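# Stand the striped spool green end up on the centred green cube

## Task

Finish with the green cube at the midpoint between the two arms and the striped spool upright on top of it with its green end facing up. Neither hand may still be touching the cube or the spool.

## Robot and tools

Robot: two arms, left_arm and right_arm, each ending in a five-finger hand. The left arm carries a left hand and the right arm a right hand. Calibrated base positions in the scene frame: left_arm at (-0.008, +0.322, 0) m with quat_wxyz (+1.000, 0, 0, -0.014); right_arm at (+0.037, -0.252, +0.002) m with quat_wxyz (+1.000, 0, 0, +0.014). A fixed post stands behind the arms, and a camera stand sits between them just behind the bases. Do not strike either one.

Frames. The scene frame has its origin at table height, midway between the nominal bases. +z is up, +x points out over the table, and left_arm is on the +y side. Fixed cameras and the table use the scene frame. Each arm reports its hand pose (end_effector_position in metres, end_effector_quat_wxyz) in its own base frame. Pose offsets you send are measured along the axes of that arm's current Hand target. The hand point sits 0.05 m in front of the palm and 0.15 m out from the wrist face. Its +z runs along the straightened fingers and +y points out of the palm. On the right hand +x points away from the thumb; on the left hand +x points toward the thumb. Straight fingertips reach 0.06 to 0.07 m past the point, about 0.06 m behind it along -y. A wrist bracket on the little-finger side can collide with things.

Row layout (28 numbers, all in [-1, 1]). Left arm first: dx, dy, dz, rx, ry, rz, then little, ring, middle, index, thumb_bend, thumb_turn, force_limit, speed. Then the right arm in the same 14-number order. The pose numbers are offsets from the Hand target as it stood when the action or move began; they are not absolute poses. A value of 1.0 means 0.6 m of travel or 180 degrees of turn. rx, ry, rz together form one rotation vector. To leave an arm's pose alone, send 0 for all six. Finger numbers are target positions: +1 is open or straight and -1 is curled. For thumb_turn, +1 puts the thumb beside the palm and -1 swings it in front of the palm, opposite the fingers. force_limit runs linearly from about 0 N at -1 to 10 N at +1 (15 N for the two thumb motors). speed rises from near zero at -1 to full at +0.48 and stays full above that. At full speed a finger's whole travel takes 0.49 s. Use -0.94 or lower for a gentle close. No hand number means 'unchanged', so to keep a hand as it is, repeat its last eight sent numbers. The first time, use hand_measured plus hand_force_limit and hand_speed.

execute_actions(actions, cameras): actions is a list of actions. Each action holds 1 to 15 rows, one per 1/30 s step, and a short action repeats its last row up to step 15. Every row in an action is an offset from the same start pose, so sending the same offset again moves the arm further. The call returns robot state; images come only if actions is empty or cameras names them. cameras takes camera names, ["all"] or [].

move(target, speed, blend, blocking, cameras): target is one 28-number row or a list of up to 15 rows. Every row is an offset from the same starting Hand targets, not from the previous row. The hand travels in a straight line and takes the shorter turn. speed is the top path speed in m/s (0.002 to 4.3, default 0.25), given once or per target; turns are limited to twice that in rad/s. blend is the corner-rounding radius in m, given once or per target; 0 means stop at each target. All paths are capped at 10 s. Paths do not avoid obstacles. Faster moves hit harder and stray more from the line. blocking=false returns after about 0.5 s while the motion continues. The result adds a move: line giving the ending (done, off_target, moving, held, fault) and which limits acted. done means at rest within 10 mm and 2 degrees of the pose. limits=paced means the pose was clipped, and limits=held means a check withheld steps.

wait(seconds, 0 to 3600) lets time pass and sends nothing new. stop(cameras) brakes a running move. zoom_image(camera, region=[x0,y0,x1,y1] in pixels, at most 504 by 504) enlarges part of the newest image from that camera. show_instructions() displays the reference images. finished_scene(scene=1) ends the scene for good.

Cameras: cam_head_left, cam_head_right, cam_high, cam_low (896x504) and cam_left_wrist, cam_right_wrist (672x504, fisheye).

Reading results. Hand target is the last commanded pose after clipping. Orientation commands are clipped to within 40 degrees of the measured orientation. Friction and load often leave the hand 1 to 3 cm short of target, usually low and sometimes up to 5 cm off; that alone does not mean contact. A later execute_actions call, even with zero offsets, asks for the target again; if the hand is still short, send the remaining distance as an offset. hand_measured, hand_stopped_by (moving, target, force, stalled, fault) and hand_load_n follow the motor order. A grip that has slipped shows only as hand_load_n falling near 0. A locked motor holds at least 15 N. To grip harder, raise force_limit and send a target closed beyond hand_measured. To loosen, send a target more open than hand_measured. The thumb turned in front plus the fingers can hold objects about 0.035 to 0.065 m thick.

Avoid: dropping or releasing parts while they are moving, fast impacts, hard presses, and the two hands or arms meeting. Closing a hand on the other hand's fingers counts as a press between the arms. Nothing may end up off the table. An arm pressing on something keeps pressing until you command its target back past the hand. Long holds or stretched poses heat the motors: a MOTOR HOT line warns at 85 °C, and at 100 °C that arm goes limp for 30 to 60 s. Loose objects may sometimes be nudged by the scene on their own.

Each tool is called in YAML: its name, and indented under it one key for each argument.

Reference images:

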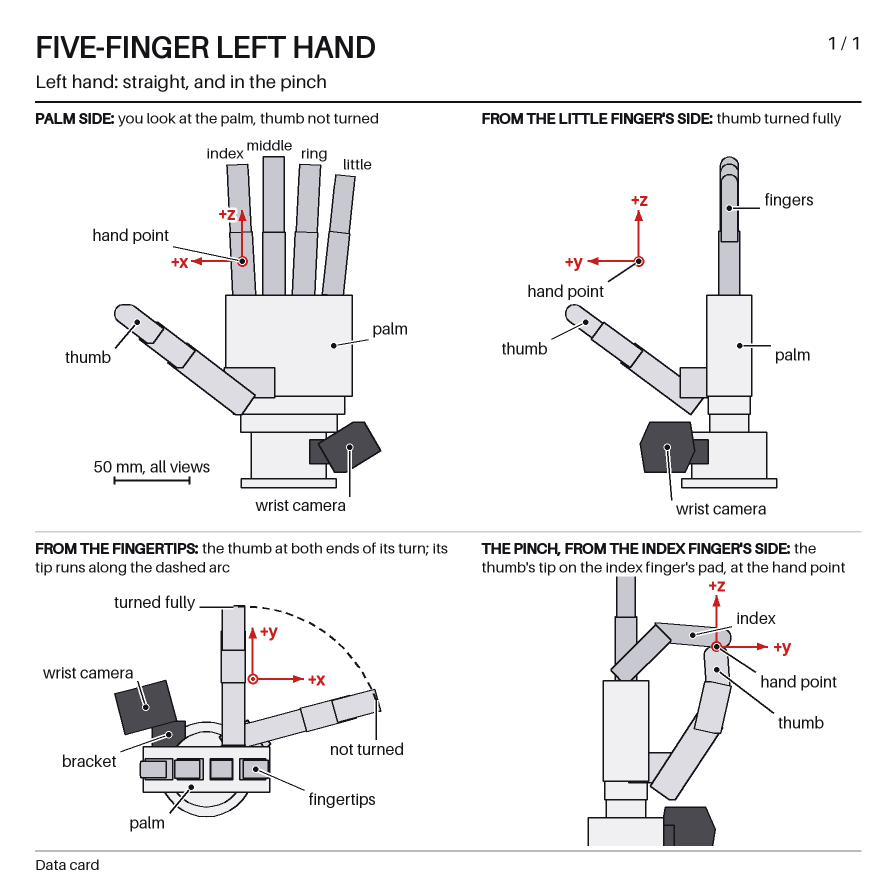

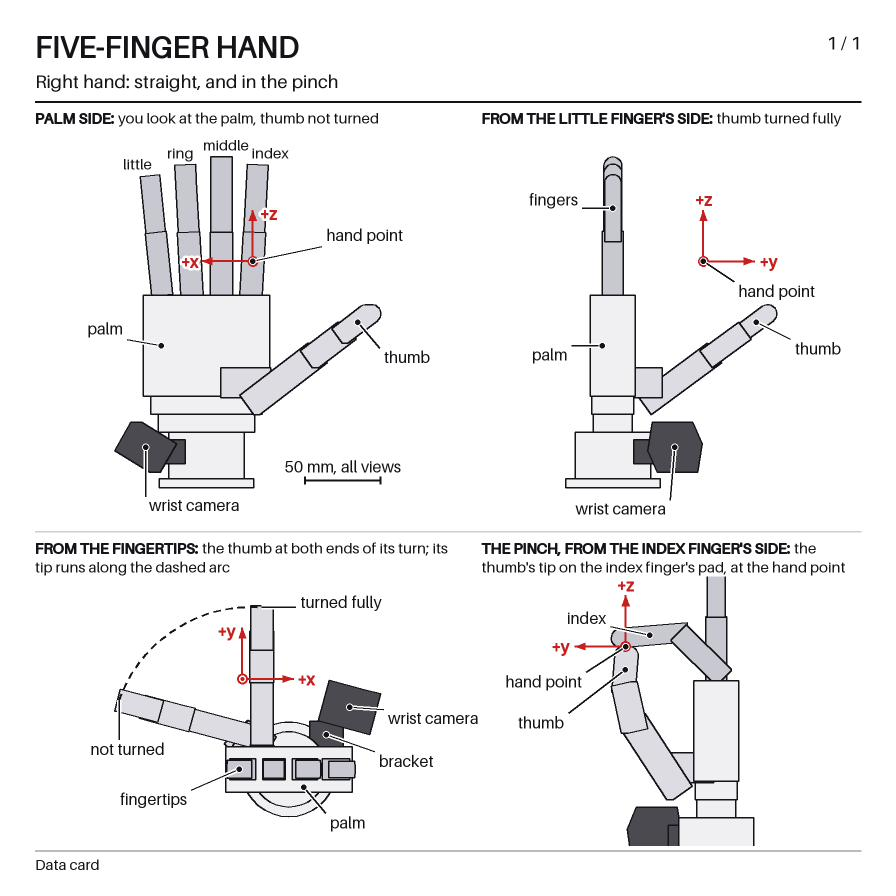

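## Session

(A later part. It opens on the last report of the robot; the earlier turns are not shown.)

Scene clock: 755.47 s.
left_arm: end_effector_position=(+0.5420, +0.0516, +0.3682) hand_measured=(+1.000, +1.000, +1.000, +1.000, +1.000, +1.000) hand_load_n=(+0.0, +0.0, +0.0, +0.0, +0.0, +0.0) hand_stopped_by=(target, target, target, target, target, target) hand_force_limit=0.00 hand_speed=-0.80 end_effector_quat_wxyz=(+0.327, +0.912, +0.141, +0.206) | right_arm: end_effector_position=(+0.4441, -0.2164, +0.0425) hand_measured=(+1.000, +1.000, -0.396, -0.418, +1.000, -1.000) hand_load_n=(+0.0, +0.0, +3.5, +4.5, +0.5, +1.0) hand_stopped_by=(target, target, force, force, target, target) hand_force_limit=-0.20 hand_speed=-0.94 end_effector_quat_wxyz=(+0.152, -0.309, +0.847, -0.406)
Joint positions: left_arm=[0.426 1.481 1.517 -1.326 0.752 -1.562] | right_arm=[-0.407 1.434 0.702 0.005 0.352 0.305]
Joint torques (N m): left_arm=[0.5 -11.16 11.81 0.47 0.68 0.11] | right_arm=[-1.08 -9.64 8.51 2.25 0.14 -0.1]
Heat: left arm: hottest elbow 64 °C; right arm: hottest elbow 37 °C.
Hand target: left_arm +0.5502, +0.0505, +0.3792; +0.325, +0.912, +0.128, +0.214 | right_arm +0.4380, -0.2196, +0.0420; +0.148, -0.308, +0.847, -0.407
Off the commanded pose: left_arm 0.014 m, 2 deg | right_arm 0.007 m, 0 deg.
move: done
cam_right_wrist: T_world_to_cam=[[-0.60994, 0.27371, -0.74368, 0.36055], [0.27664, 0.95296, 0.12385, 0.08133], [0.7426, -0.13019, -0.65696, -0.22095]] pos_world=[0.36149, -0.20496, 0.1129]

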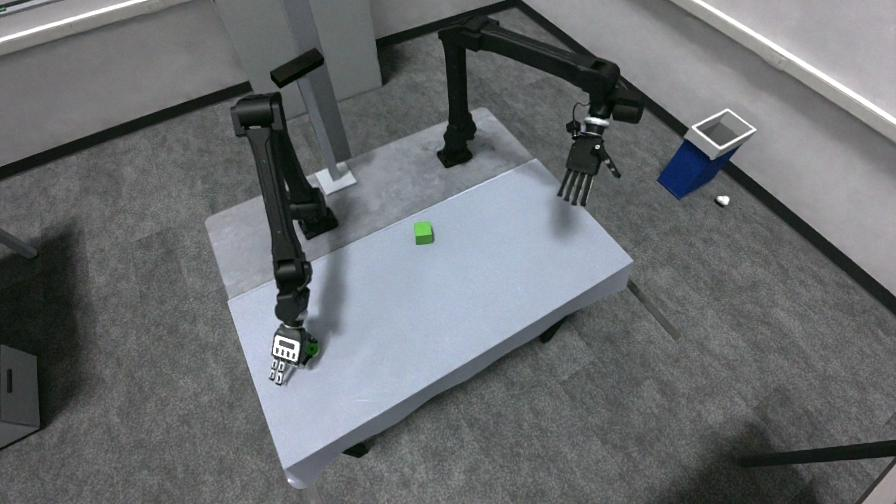

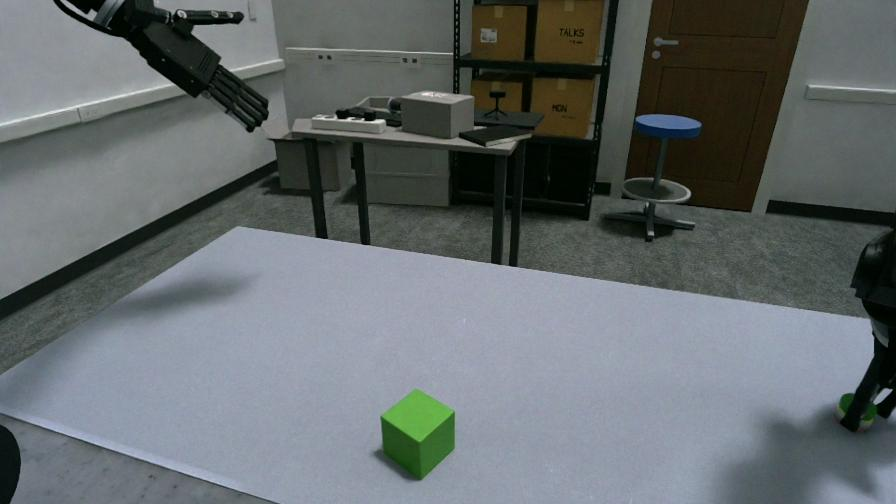

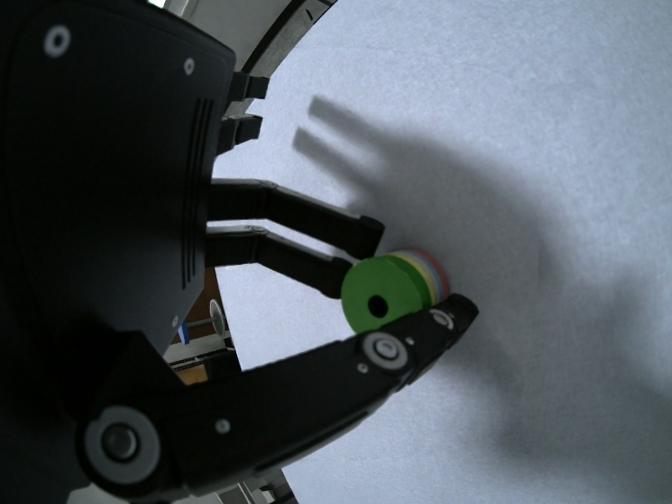

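move:
  target: [0,0,0,0,0,0,1,1,1,1,1,1,0,-0.8,0.0001,-0.1041,-0.0834,0,0,0,1,1,-0.6,-0.6,1,-1,-0.2,-0.94]
  speed: 0.04
  cameras: ["cam_low","cam_right_wrist"]

zoom_image:
  camera: "cam_low"
  region: [780, 250, 896, 400]

zoom_image:
  camera: "cam_right_wrist"
  region: [280, 160, 520, 360]

Scene clock: 771.90 s.
left_arm: end_effector_position=(+0.5420, +0.0516, +0.3682) hand_measured=(+1.000, +1.000, +1.000, +1.000, +1.000, +1.000) hand_load_n=(+0.0, +0.0, +0.0, +0.0, +0.0, +0.0) hand_stopped_by=(target, target, target, target, target, target) hand_force_limit=0.00 hand_speed=-0.80 end_effector_quat_wxyz=(+0.327, +0.912, +0.141, +0.206) | right_arm: end_effector_position=(+0.4286, -0.2098, +0.1008) hand_measured=(+1.000, +1.000, -0.396, -0.418, +1.000, -1.000) hand_load_n=(+0.0, +0.0, +3.5, +4.5, +0.5, +0.5) hand_stopped_by=(target, target, force, force, target, target) hand_force_limit=-0.20 hand_speed=-0.94 end_effector_quat_wxyz=(+0.140, -0.314, +0.852, -0.396)
Joint positions: left_arm=[0.426 1.481 1.517 -1.326 0.752 -1.562] | right_arm=[-0.407 1.286 0.768 -0.244 0.352 0.305]
Joint torques (N m): left_arm=[0.32 -10.75 11.81 0.44 0.69 0.11] | right_arm=[-1.03 -8.7 14.22 1.57 0.16 -0.09]
Heat: left arm: hottest elbow 64 °C; right arm: hottest elbow 37 °C.
Hand target: left_arm +0.5502, +0.0505, +0.3792; +0.325, +0.912, +0.128, +0.214 | right_arm +0.4380, -0.2197, +0.1221; +0.148, -0.308, +0.847, -0.407
Off the commanded pose: left_arm 0.014 m, 2 deg | right_arm 0.025 m, 2 deg.
move: off_target (right_arm)
cam_right_wrist: T_world_to_cam=[[-0.63376, 0.28354, -0.71969, 0.40259], [0.28046, 0.95132, 0.12782, 0.06958], [0.7209, -0.12084, -0.68243, -0.15635]] pos_world=[0.34834, -0.19924, 0.17415]

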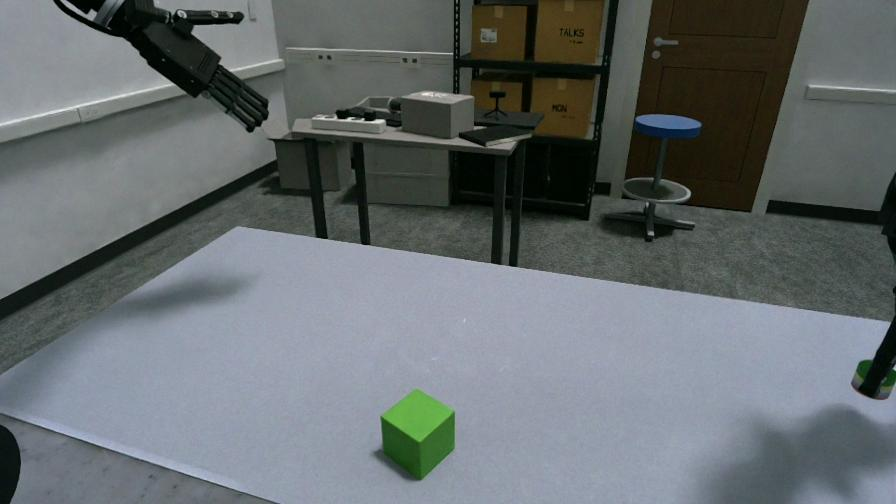

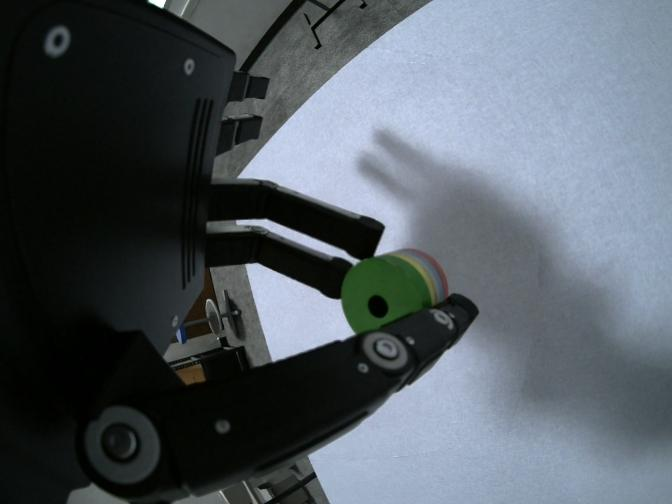

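Scaled by 3.360 from the camera's image (finer frame: 1280x720).

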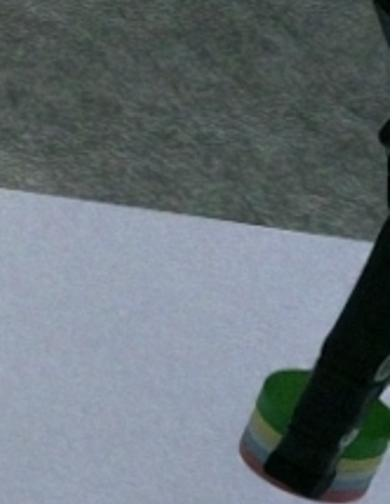

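Scaled by 2.100 from the camera's image (finer frame: 960x720).

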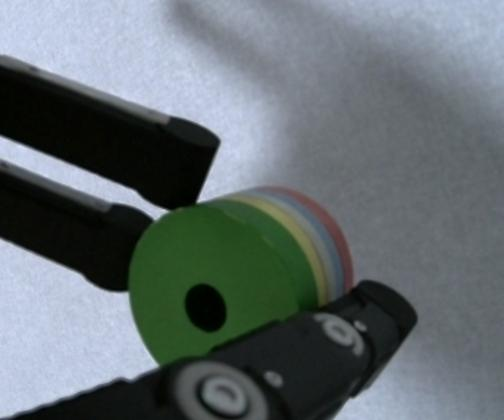

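move:
  target:
    - [0,0,0,0,0,0,1,1,1,1,1,1,0,-0.8,-0.2028,-0.0219,-0.0211,0,-0.0304,-0.0243,1,1,-0.6,-0.6,1,-1,-0.2,-0.94]
    - [0,0,0,0,0,0,1,1,1,1,1,1,0,-0.8,-0.3745,0.0925,-0.1910,0,-0.1301,-0.1043,1,1,-0.6,-0.6,1,-1,-0.2,-0.94]
    - [0,0,0,0,0,0,1,1,1,1,1,1,0,-0.8,-0.4503,0.2167,-0.3730,0,-0.3037,-0.2434,1,1,-0.6,-0.6,1,-1,-0.2,-0.94]
  speed: 0.12
  blend: [0.04,0.04,0]
  cameras: ["cam_low","cam_right_wrist","cam_high"]

Scene clock: 782.60 s.
left_arm: end_effector_position=(+0.5420, +0.0516, +0.3682) hand_measured=(+1.000, +1.000, +1.000, +1.000, +1.000, +1.000) hand_load_n=(+0.0, +0.0, +0.0, +0.0, +0.0, +0.0) hand_stopped_by=(target, target, target, target, target, target) hand_force_limit=0.00 hand_speed=-0.80 end_effector_quat_wxyz=(+0.327, +0.912, +0.141, +0.206) | right_arm: end_effector_position=(+0.4810, +0.1456, +0.1535) hand_measured=(+1.000, +1.000, -0.396, -0.418, +1.000, -1.000) hand_load_n=(+0.0, +0.0, +3.5, +4.5, +0.0, +0.5) hand_stopped_by=(target, target, force, force, target, target) hand_force_limit=-0.20 hand_speed=-0.94 end_effector_quat_wxyz=(-0.348, +0.736, -0.526, +0.244)
Joint positions: left_arm=[0.426 1.481 1.517 -1.326 0.752 -1.562] | right_arm=[0.203 1.293 0.912 -0.317 -0.104 -0.078]
Joint torques (N m): left_arm=[0.32 -10.81 11.95 0.57 0.67 0.06] | right_arm=[0.56 -9.7 11.58 2.55 -0.13 -0.09]
Heat: left arm: hottest elbow 64 °C; right arm: hottest elbow 39 °C.
Hand target: left_arm +0.5502, +0.0505, +0.3792; +0.325, +0.912, +0.128, +0.214 | right_arm +0.4805, +0.1501, +0.1603; -0.354, +0.739, -0.517, +0.248
Off the commanded pose: left_arm 0.014 m, 2 deg | right_arm 0.008 m, 1 deg.
move: done
cam_right_wrist: T_world_to_cam=[[-0.48934, -0.47417, -0.73193, 0.41569], [-0.7866, 0.60239, 0.13564, 0.27297], [0.37659, 0.6421, -0.66775, -0.06305]] pos_world=[0.44187, 0.07316, 0.22513]
Images, in order (width x height): cam_high 896x504, cam_low 896x504, cam_right_wrist 672x504.

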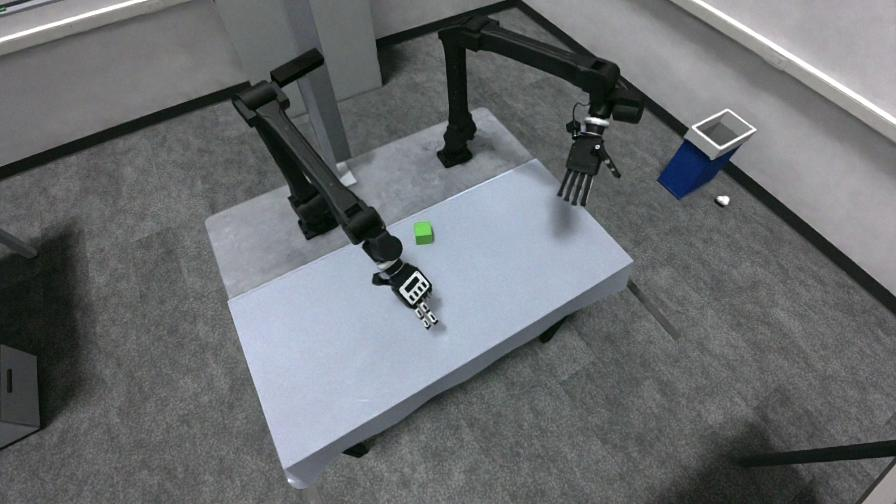

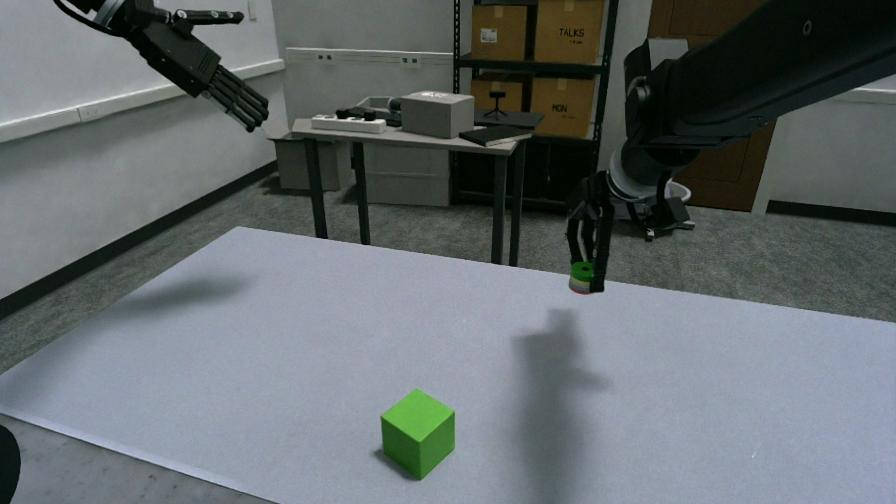

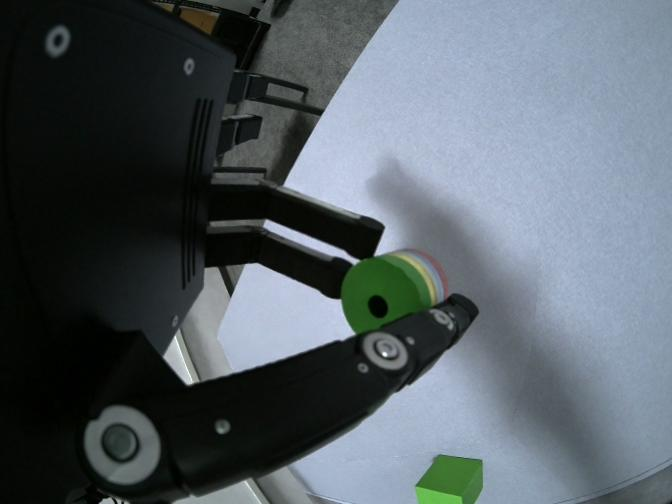

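move:
  target: [0,0,0,0,0,0,1,1,1,1,1,1,0,-0.8,-0.3875,0.1925,-0.1727,0,-0.1922,-0.1543,1,1,-0.6,-0.6,1,-1,-0.2,-0.94]
  speed: 0.11
  cameras: ["cam_head_left","cam_head_right","cam_low","cam_right_wrist","cam_high"]

zoom_image:
  camera: "cam_low"
  region: [330, 304, 530, 504]

zoom_image:
  camera: "cam_right_wrist"
  region: [280, 160, 520, 360]

zoom_image:
  camera: "cam_head_left"
  region: [370, 280, 470, 380]

zoom_image:
  camera: "cam_high"
  region: [380, 170, 480, 260]

Scene clock: 816.70 s.
left_arm: end_effector_position=(+0.5420, +0.0516, +0.3682) hand_measured=(+1.000, +1.000, +1.000, +1.000, +1.000, +1.000) hand_load_n=(+0.0, +0.0, +0.0, +0.0, +0.0, +0.0) hand_stopped_by=(target, target, target, target, target, target) hand_force_limit=0.00 hand_speed=-0.80 end_effector_quat_wxyz=(+0.327, +0.912, +0.141, +0.206) | right_arm: end_effector_position=(+0.2626, +0.3173, +0.1349) hand_measured=(+1.000, +1.000, -0.396, -0.418, +1.000, -1.000) hand_load_n=(+0.0, +0.0, +3.5, +4.5, +0.5, +1.0) hand_stopped_by=(target, target, force, force, target, target) hand_force_limit=-0.20 hand_speed=-0.94 end_effector_quat_wxyz=(-0.423, +0.877, -0.206, +0.097)
Joint positions: left_arm=[0.426 1.481 1.517 -1.326 0.752 -1.562] | right_arm=[0.698 1.081 0.691 -0.327 -0.321 -0.263]
Joint torques (N m): left_arm=[0.67 -11.16 11.89 0.42 0.7 0.13] | right_arm=[0.44 -6.48 10.88 1.85 -0.19 -0.1]
Heat: left arm: hottest elbow 64 °C; right arm: hottest elbow 40 °C.
Hand target: left_arm +0.5502, +0.0505, +0.3792; +0.325, +0.912, +0.128, +0.214 | right_arm +0.2570, +0.3161, +0.1350; -0.422, +0.879, -0.199, +0.096
Off the commanded pose: left_arm 0.014 m, 2 deg | right_arm 0.006 m, 1 deg.
move: done
cam_right_wrist: T_world_to_cam=[[-0.00711, -0.6689, -0.74332, 0.31325], [-0.98474, -0.12456, 0.12151, 0.2848], [-0.17386, 0.73284, -0.65781, 0.01104]] pos_world=[0.28461, 0.23692, 0.2055]
Images, in order (width x height): cam_head_left 896x504, cam_head_right 896x504, cam_high 896x504, cam_low 896x504, cam_right_wrist 672x504.

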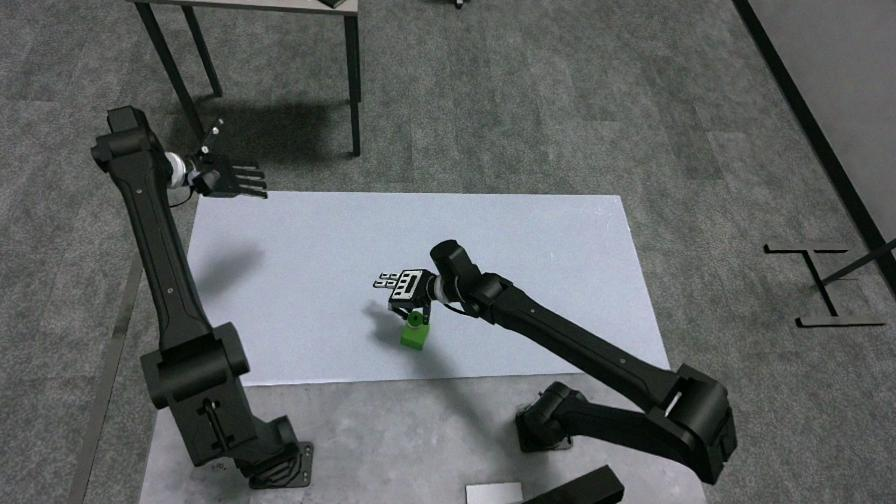

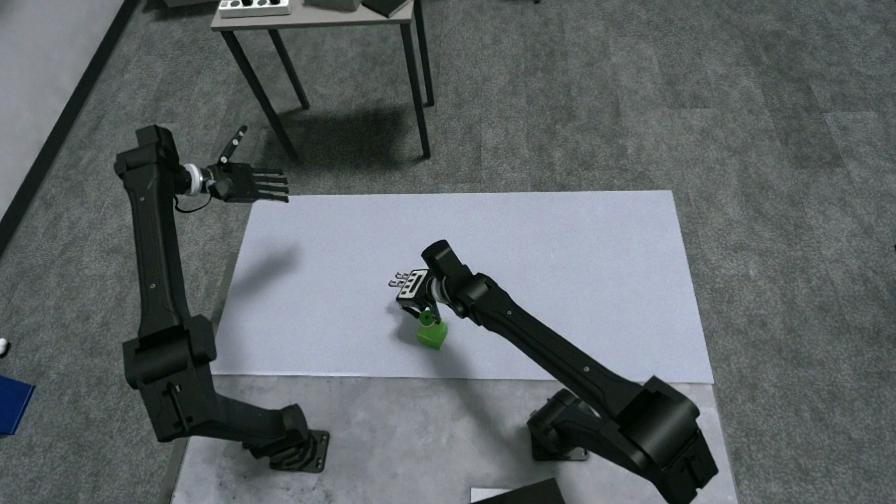

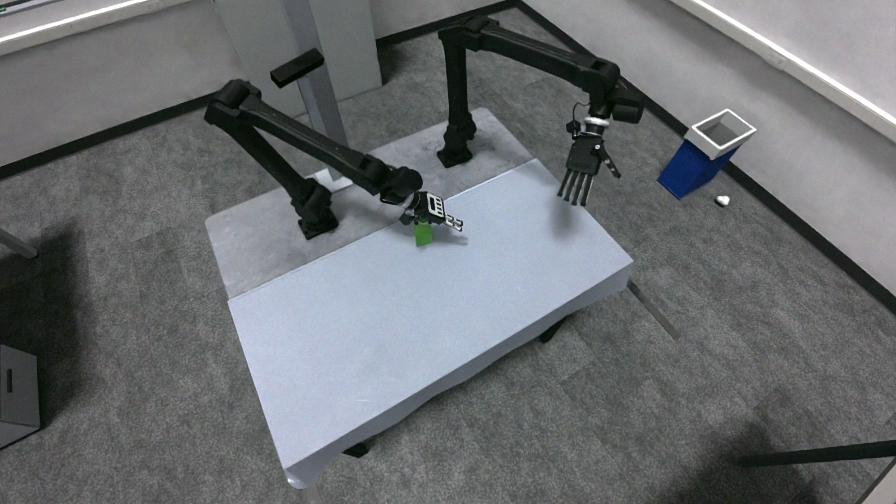

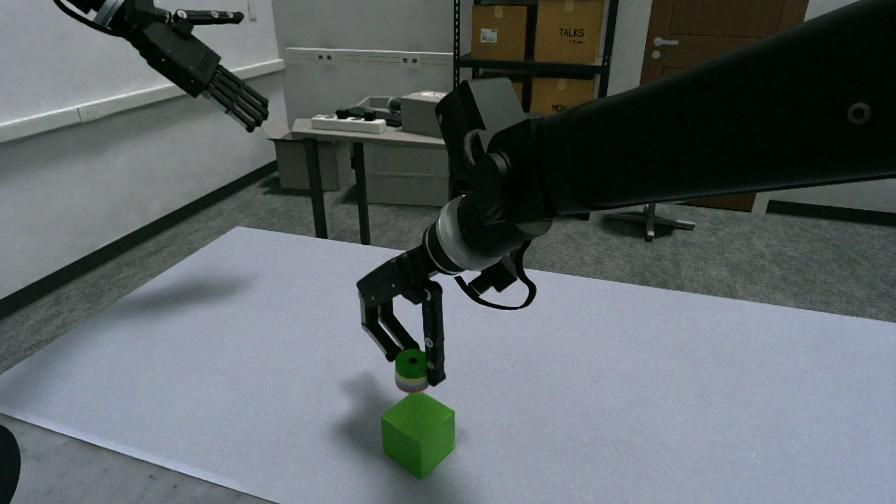

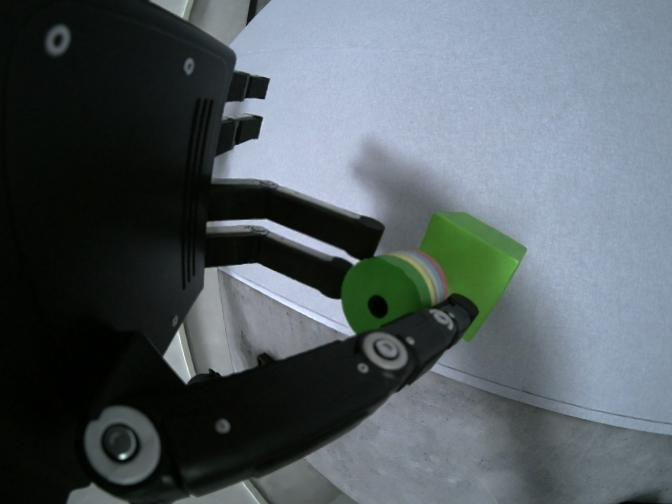

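Scaled by 2.520 from the camera's image (finer frame: 1280x720).

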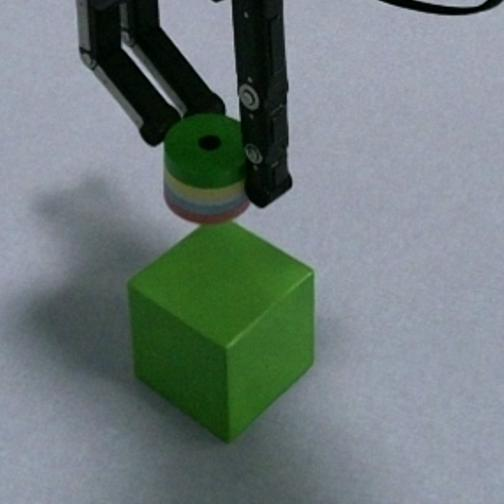

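Scaled by 2.100 from the camera's image (finer frame: 960x720).

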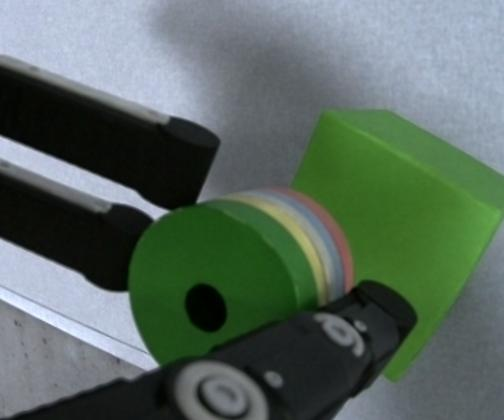

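Scaled by 5.040 from the camera's image (finer frame: 1280x720).

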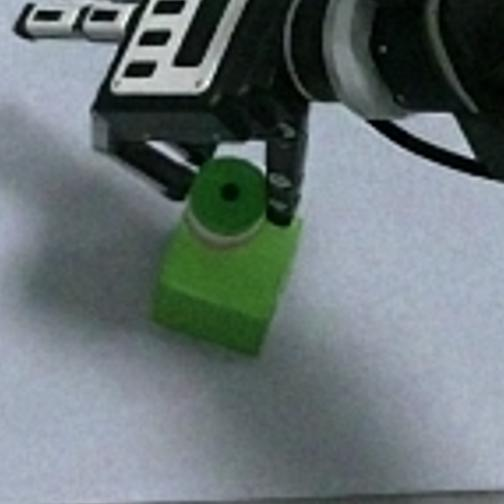

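Scaled by 5.040 from the camera's image (finer frame: 1280x720).

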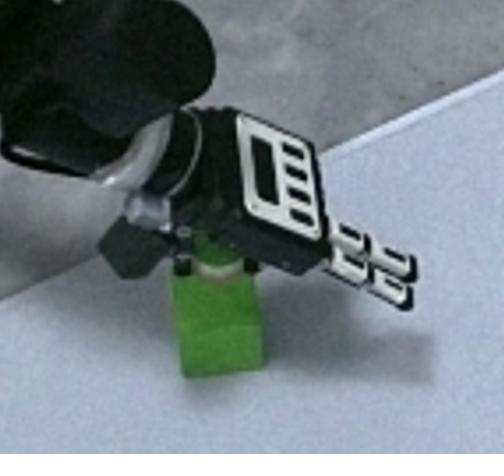

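move:
  target: [0,0,0,0,0,0,1,1,1,1,1,1,0,-0.8,-0.0043,0.0547,0.0305,0,0,0,1,1,-0.6,-0.6,1,-1,-0.2,-0.94]
  speed: 0.06
  cameras: ["cam_head_left","cam_head_right","cam_low","cam_right_wrist"]

zoom_image:
  camera: "cam_low"
  region: [350, 334, 490, 504]

zoom_image:
  camera: "cam_head_left"
  region: [380, 290, 450, 360]

Scene clock: 835.50 s.
left_arm: end_effector_position=(+0.5420, +0.0516, +0.3682) hand_measured=(+1.000, +1.000, +1.000, +1.000, +1.000, +1.000) hand_load_n=(+0.0, +0.0, +0.0, +0.0, +0.0, +0.0) hand_stopped_by=(target, target, target, target, target, target) hand_force_limit=0.00 hand_speed=-0.80 end_effector_quat_wxyz=(+0.327, +0.912, +0.141, +0.206) | right_arm: end_effector_position=(+0.2522, +0.3085, +0.1040) hand_measured=(+1.000, +1.000, -0.396, -0.418, +1.000, -1.000) hand_load_n=(+0.0, +0.0, +3.5, +4.5, +0.5, +1.0) hand_stopped_by=(target, target, force, force, target, target) hand_force_limit=-0.20 hand_speed=-0.94 end_effector_quat_wxyz=(-0.422, +0.877, -0.206, +0.097)
Joint positions: left_arm=[0.426 1.481 1.517 -1.326 0.752 -1.562] | right_arm=[0.698 1.085 0.605 -0.239 -0.321 -0.264]
Joint torques (N m): left_arm=[0.15 -10.81 11.86 0.38 0.7 0.1] | right_arm=[0.38 -4.07 10.58 3.22 -0.2 -0.1]
Heat: left arm: hottest elbow 65 °C; right arm: hottest elbow 39 °C.
Hand target: left_arm +0.5502, +0.0505, +0.3792; +0.325, +0.912, +0.128, +0.214 | right_arm +0.2519, +0.3114, +0.0978; -0.422, +0.879, -0.199, +0.096
Off the commanded pose: left_arm 0.014 m, 2 deg | right_arm 0.007 m, 1 deg.
move: done
cam_right_wrist: T_world_to_cam=[[-0.00714, -0.67013, -0.74221, 0.28462], [-0.98457, -0.12508, 0.1224, 0.27734], [-0.17486, 0.73163, -0.65889, -0.00396]] pos_world=[0.2744, 0.22831, 0.17469]

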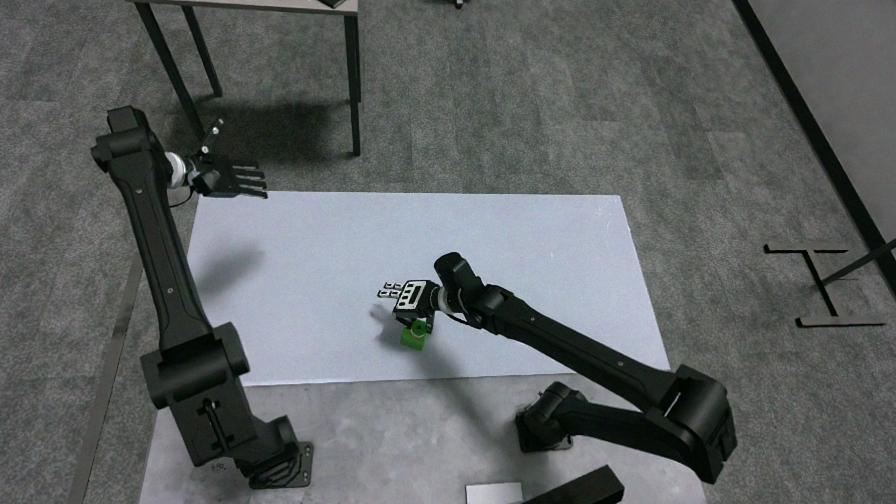

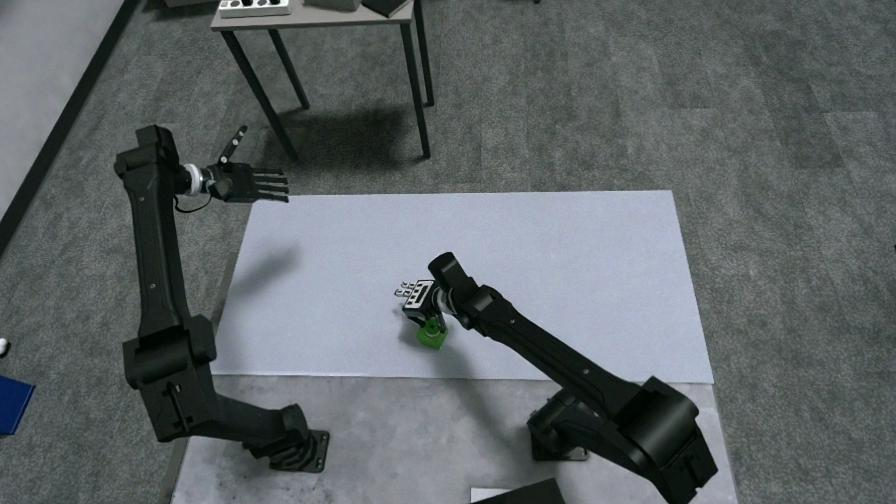

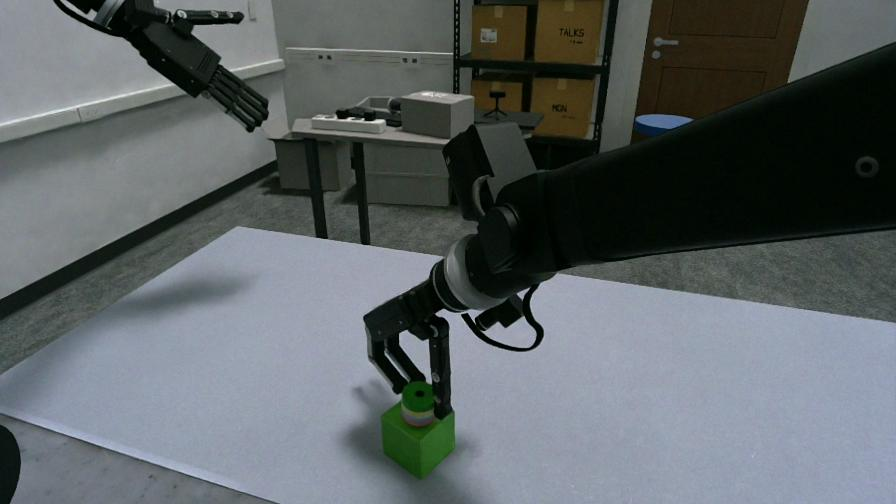

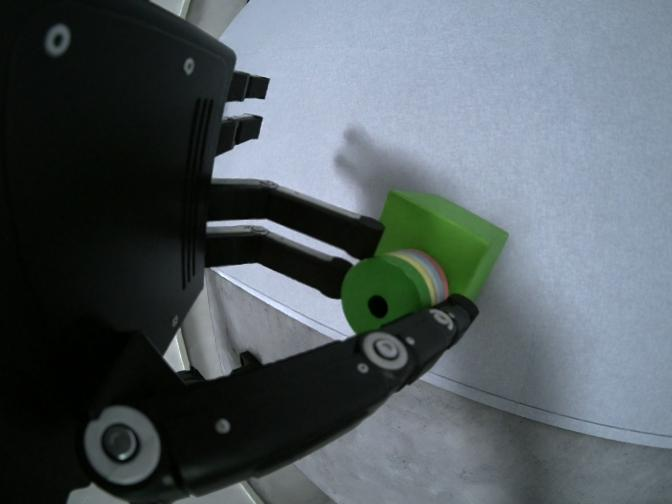

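Scaled by 2.965 from the camera's image (finer frame: 1280x720).

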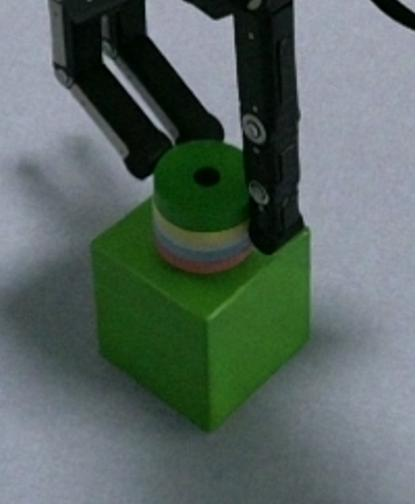

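Scaled by 7.200 from the camera's image (finer frame: 1280x720).

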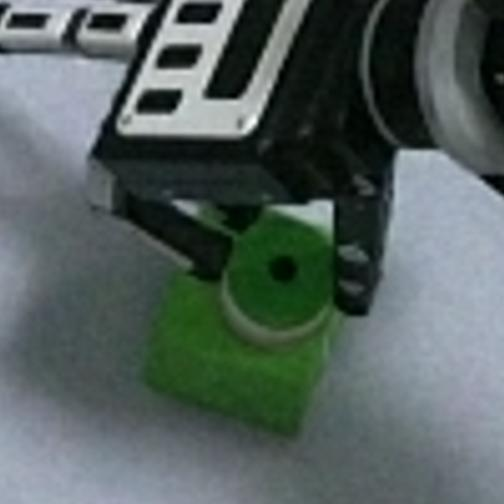

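move:
  target: [0,0,0,0,0,0,1,1,1,1,1,1,0,-0.8,0.0058,0.0037,0.0193,0,0,0,1,1,-0.6,-0.6,1,-1,-0.2,-0.94]
  speed: 0.05
  cameras: ["cam_head_left","cam_low","cam_right_wrist"]

zoom_image:
  camera: "cam_low"
  region: [350, 334, 490, 504]

zoom_image:
  camera: "cam_head_left"
  region: [380, 290, 450, 360]

Scene clock: 850.03 s.
left_arm: end_effector_position=(+0.5420, +0.0516, +0.3682) hand_measured=(+1.000, +1.000, +1.000, +1.000, +1.000, +1.000) hand_load_n=(+0.0, +0.0, +0.0, -0.5, +0.0, +0.0) hand_stopped_by=(target, target, target, target, target, target) hand_force_limit=0.00 hand_speed=-0.80 end_effector_quat_wxyz=(+0.327, +0.912, +0.141, +0.206) | right_arm: end_effector_position=(+0.2580, +0.3138, +0.0956) hand_measured=(+1.000, +1.000, -0.396, -0.418, +1.000, -1.000) hand_load_n=(+0.0, +0.0, +3.5, +4.5, +0.5, +1.0) hand_stopped_by=(target, target, force, force, target, target) hand_force_limit=-0.20 hand_speed=-0.94 end_effector_quat_wxyz=(-0.424, +0.877, -0.205, +0.097)
Joint positions: left_arm=[0.426 1.481 1.517 -1.326 0.752 -1.562] | right_arm=[0.698 1.124 0.605 -0.197 -0.323 -0.264]
Joint torques (N m): left_arm=[0.73 -10.75 11.77 0.61 0.67 0.1] | right_arm=[0.44 -4.19 10.61 3.17 -0.16 -0.09]
Heat: left arm: hottest elbow 65 °C; right arm: hottest elbow 40 °C.
Hand target: left_arm +0.5502, +0.0505, +0.3792; +0.325, +0.912, +0.128, +0.214 | right_arm +0.2583, +0.3169, +0.0888; -0.422, +0.879, -0.199, +0.096
Off the commanded pose: left_arm 0.014 m, 2 deg | right_arm 0.007 m, 1 deg.
move: done
cam_right_wrist: T_world_to_cam=[[-0.00525, -0.66813, -0.74403, 0.28101], [-0.98454, -0.1268, 0.12081, 0.2854], [-0.17506, 0.73316, -0.65713, -0.01293]] pos_world=[0.2802, 0.23342, 0.1661]

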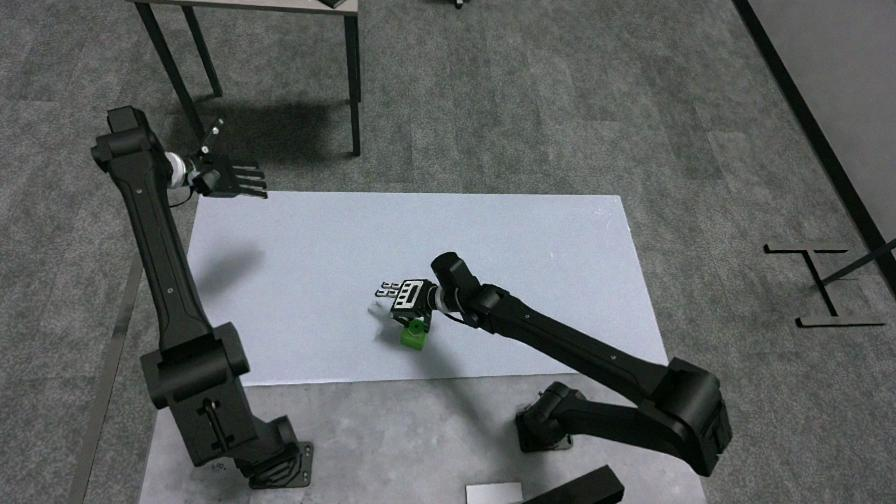

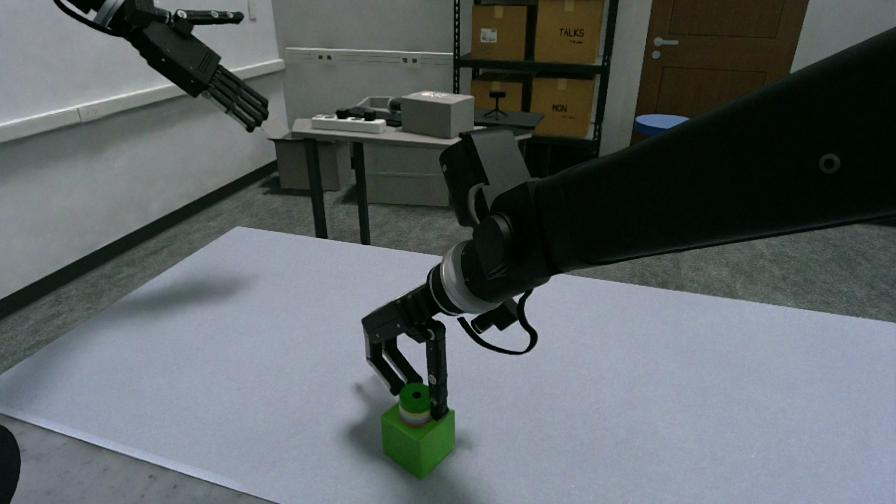

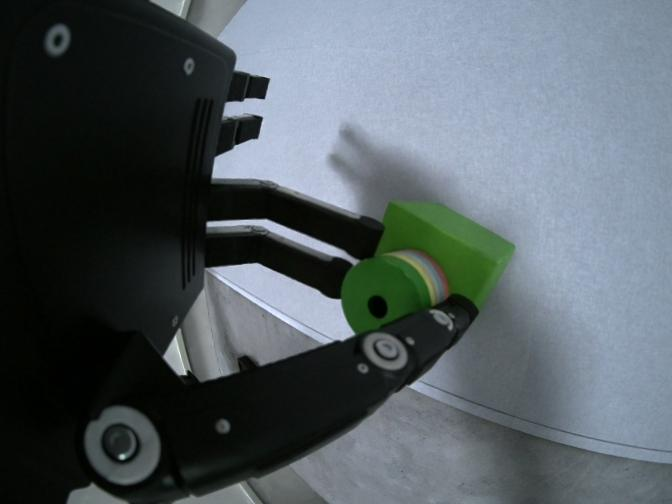

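Scaled by 2.965 from the camera's image (finer frame: 1280x720).

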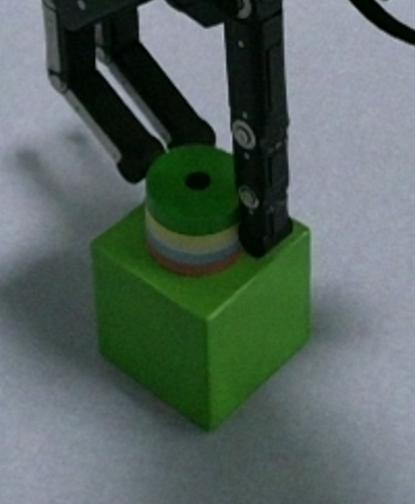

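Scaled by 7.200 from the camera's image (finer frame: 1280x720).

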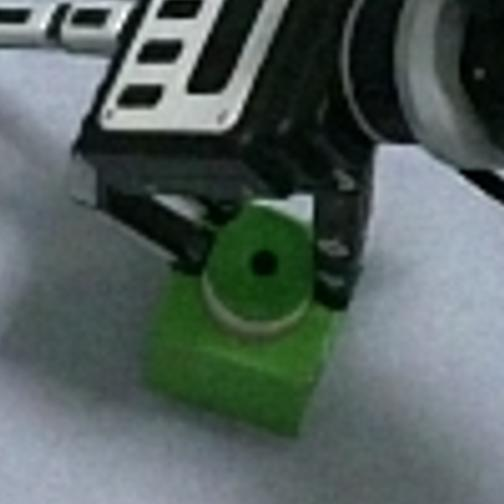

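move:
  target: [0,0,0,0,0,0,1,1,1,1,1,1,0,-0.8,0,0.0122,0.0097,0,0,0,1,1,-0.6,-0.6,1,-1,-0.2,-0.94]
  speed: 0.03
  cameras: ["cam_head_left","cam_low","cam_right_wrist"]

zoom_image:
  camera: "cam_low"
  region: [350, 334, 490, 504]

zoom_image:
  camera: "cam_head_left"
  region: [380, 290, 450, 360]

Scene clock: 857.33 s.
left_arm: end_effector_position=(+0.5420, +0.0516, +0.3682) hand_measured=(+1.000, +1.000, +1.000, +1.000, +1.000, +1.000) hand_load_n=(+0.0, +0.0, +0.0, +0.0, +0.0, +0.0) hand_stopped_by=(target, target, target, target, target, target) hand_force_limit=0.00 hand_speed=-0.80 end_effector_quat_wxyz=(+0.327, +0.912, +0.141, +0.206) | right_arm: end_effector_position=(+0.2625, +0.3176, +0.0966) hand_measured=(+1.000, +1.000, -0.396, -0.418, +1.000, -1.000) hand_load_n=(+0.0, +0.0, +3.0, +4.5, +0.5, +1.0) hand_stopped_by=(target, target, force, force, target, target) hand_force_limit=-0.20 hand_speed=-0.94 end_effector_quat_wxyz=(-0.432, +0.873, -0.202, +0.103)
Joint positions: left_arm=[0.426 1.481 1.517 -1.326 0.752 -1.562] | right_arm=[0.698 1.132 0.603 -0.164 -0.323 -0.264]
Joint torques (N m): left_arm=[0.56 -11.11 11.89 0.58 0.69 0.1] | right_arm=[0.44 -3.66 9.31 3.18 -0.14 -0.1]
Heat: left arm: hottest elbow 65 °C; right arm: hottest elbow 41 °C.
Hand target: left_arm +0.5502, +0.0505, +0.3792; +0.325, +0.912, +0.128, +0.214 | right_arm +0.2584, +0.3169, +0.0796; -0.422, +0.879, -0.199, +0.096
Off the commanded pose: left_arm 0.014 m, 2 deg | right_arm 0.018 m, 2 deg.
move: off_target (right_arm)
cam_right_wrist: T_world_to_cam=[[0.00797, -0.65698, -0.75387, 0.27829], [-0.98643, -0.12882, 0.10183, 0.29318], [-0.16401, 0.74282, -0.64909, -0.02106]] pos_world=[0.28352, 0.23624, 0.16627]

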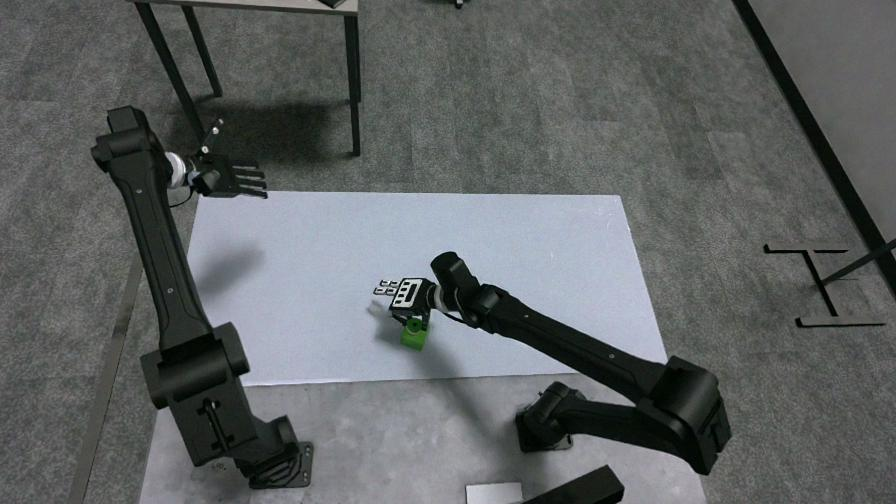

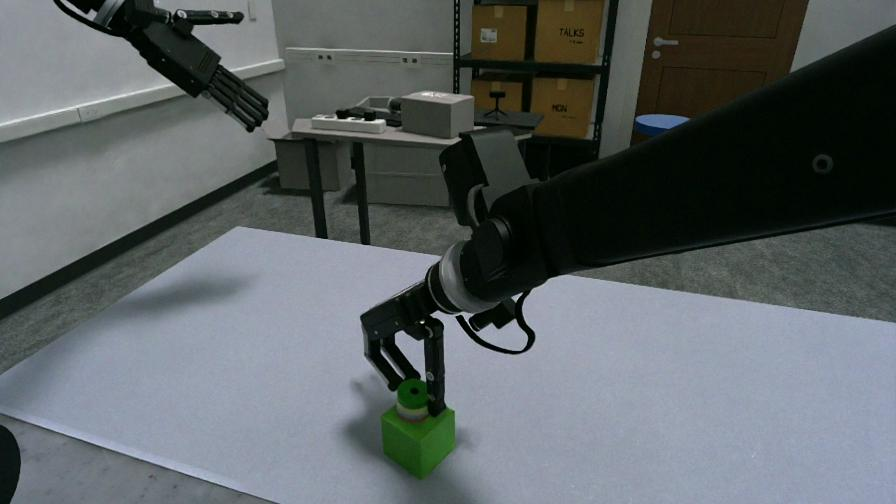

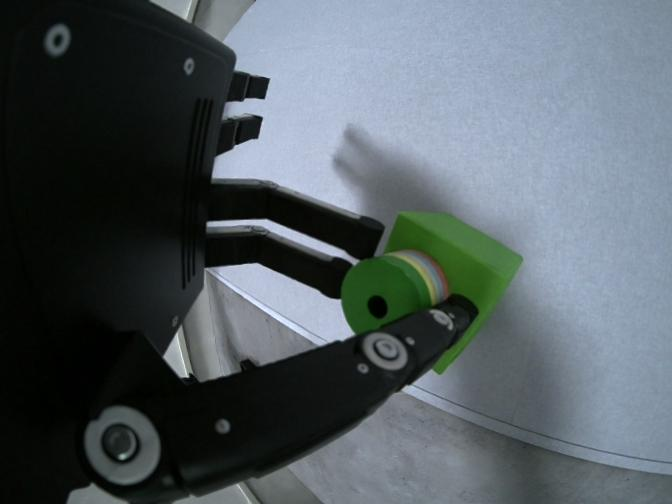

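Scaled by 2.965 from the camera's image (finer frame: 1280x720).

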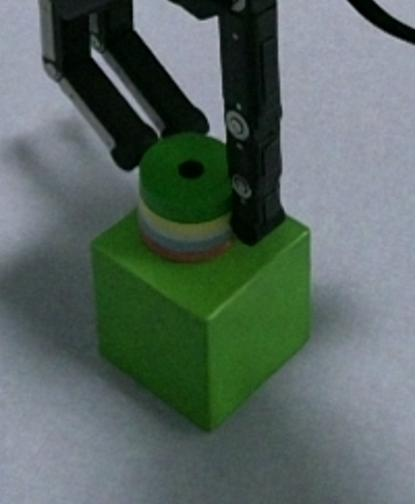

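Scaled by 7.200 from the camera's image (finer frame: 1280x720).

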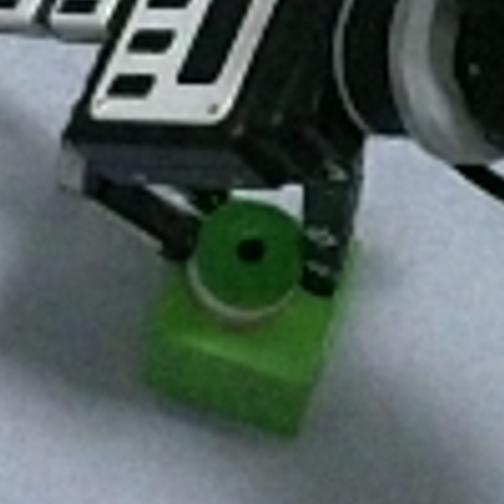

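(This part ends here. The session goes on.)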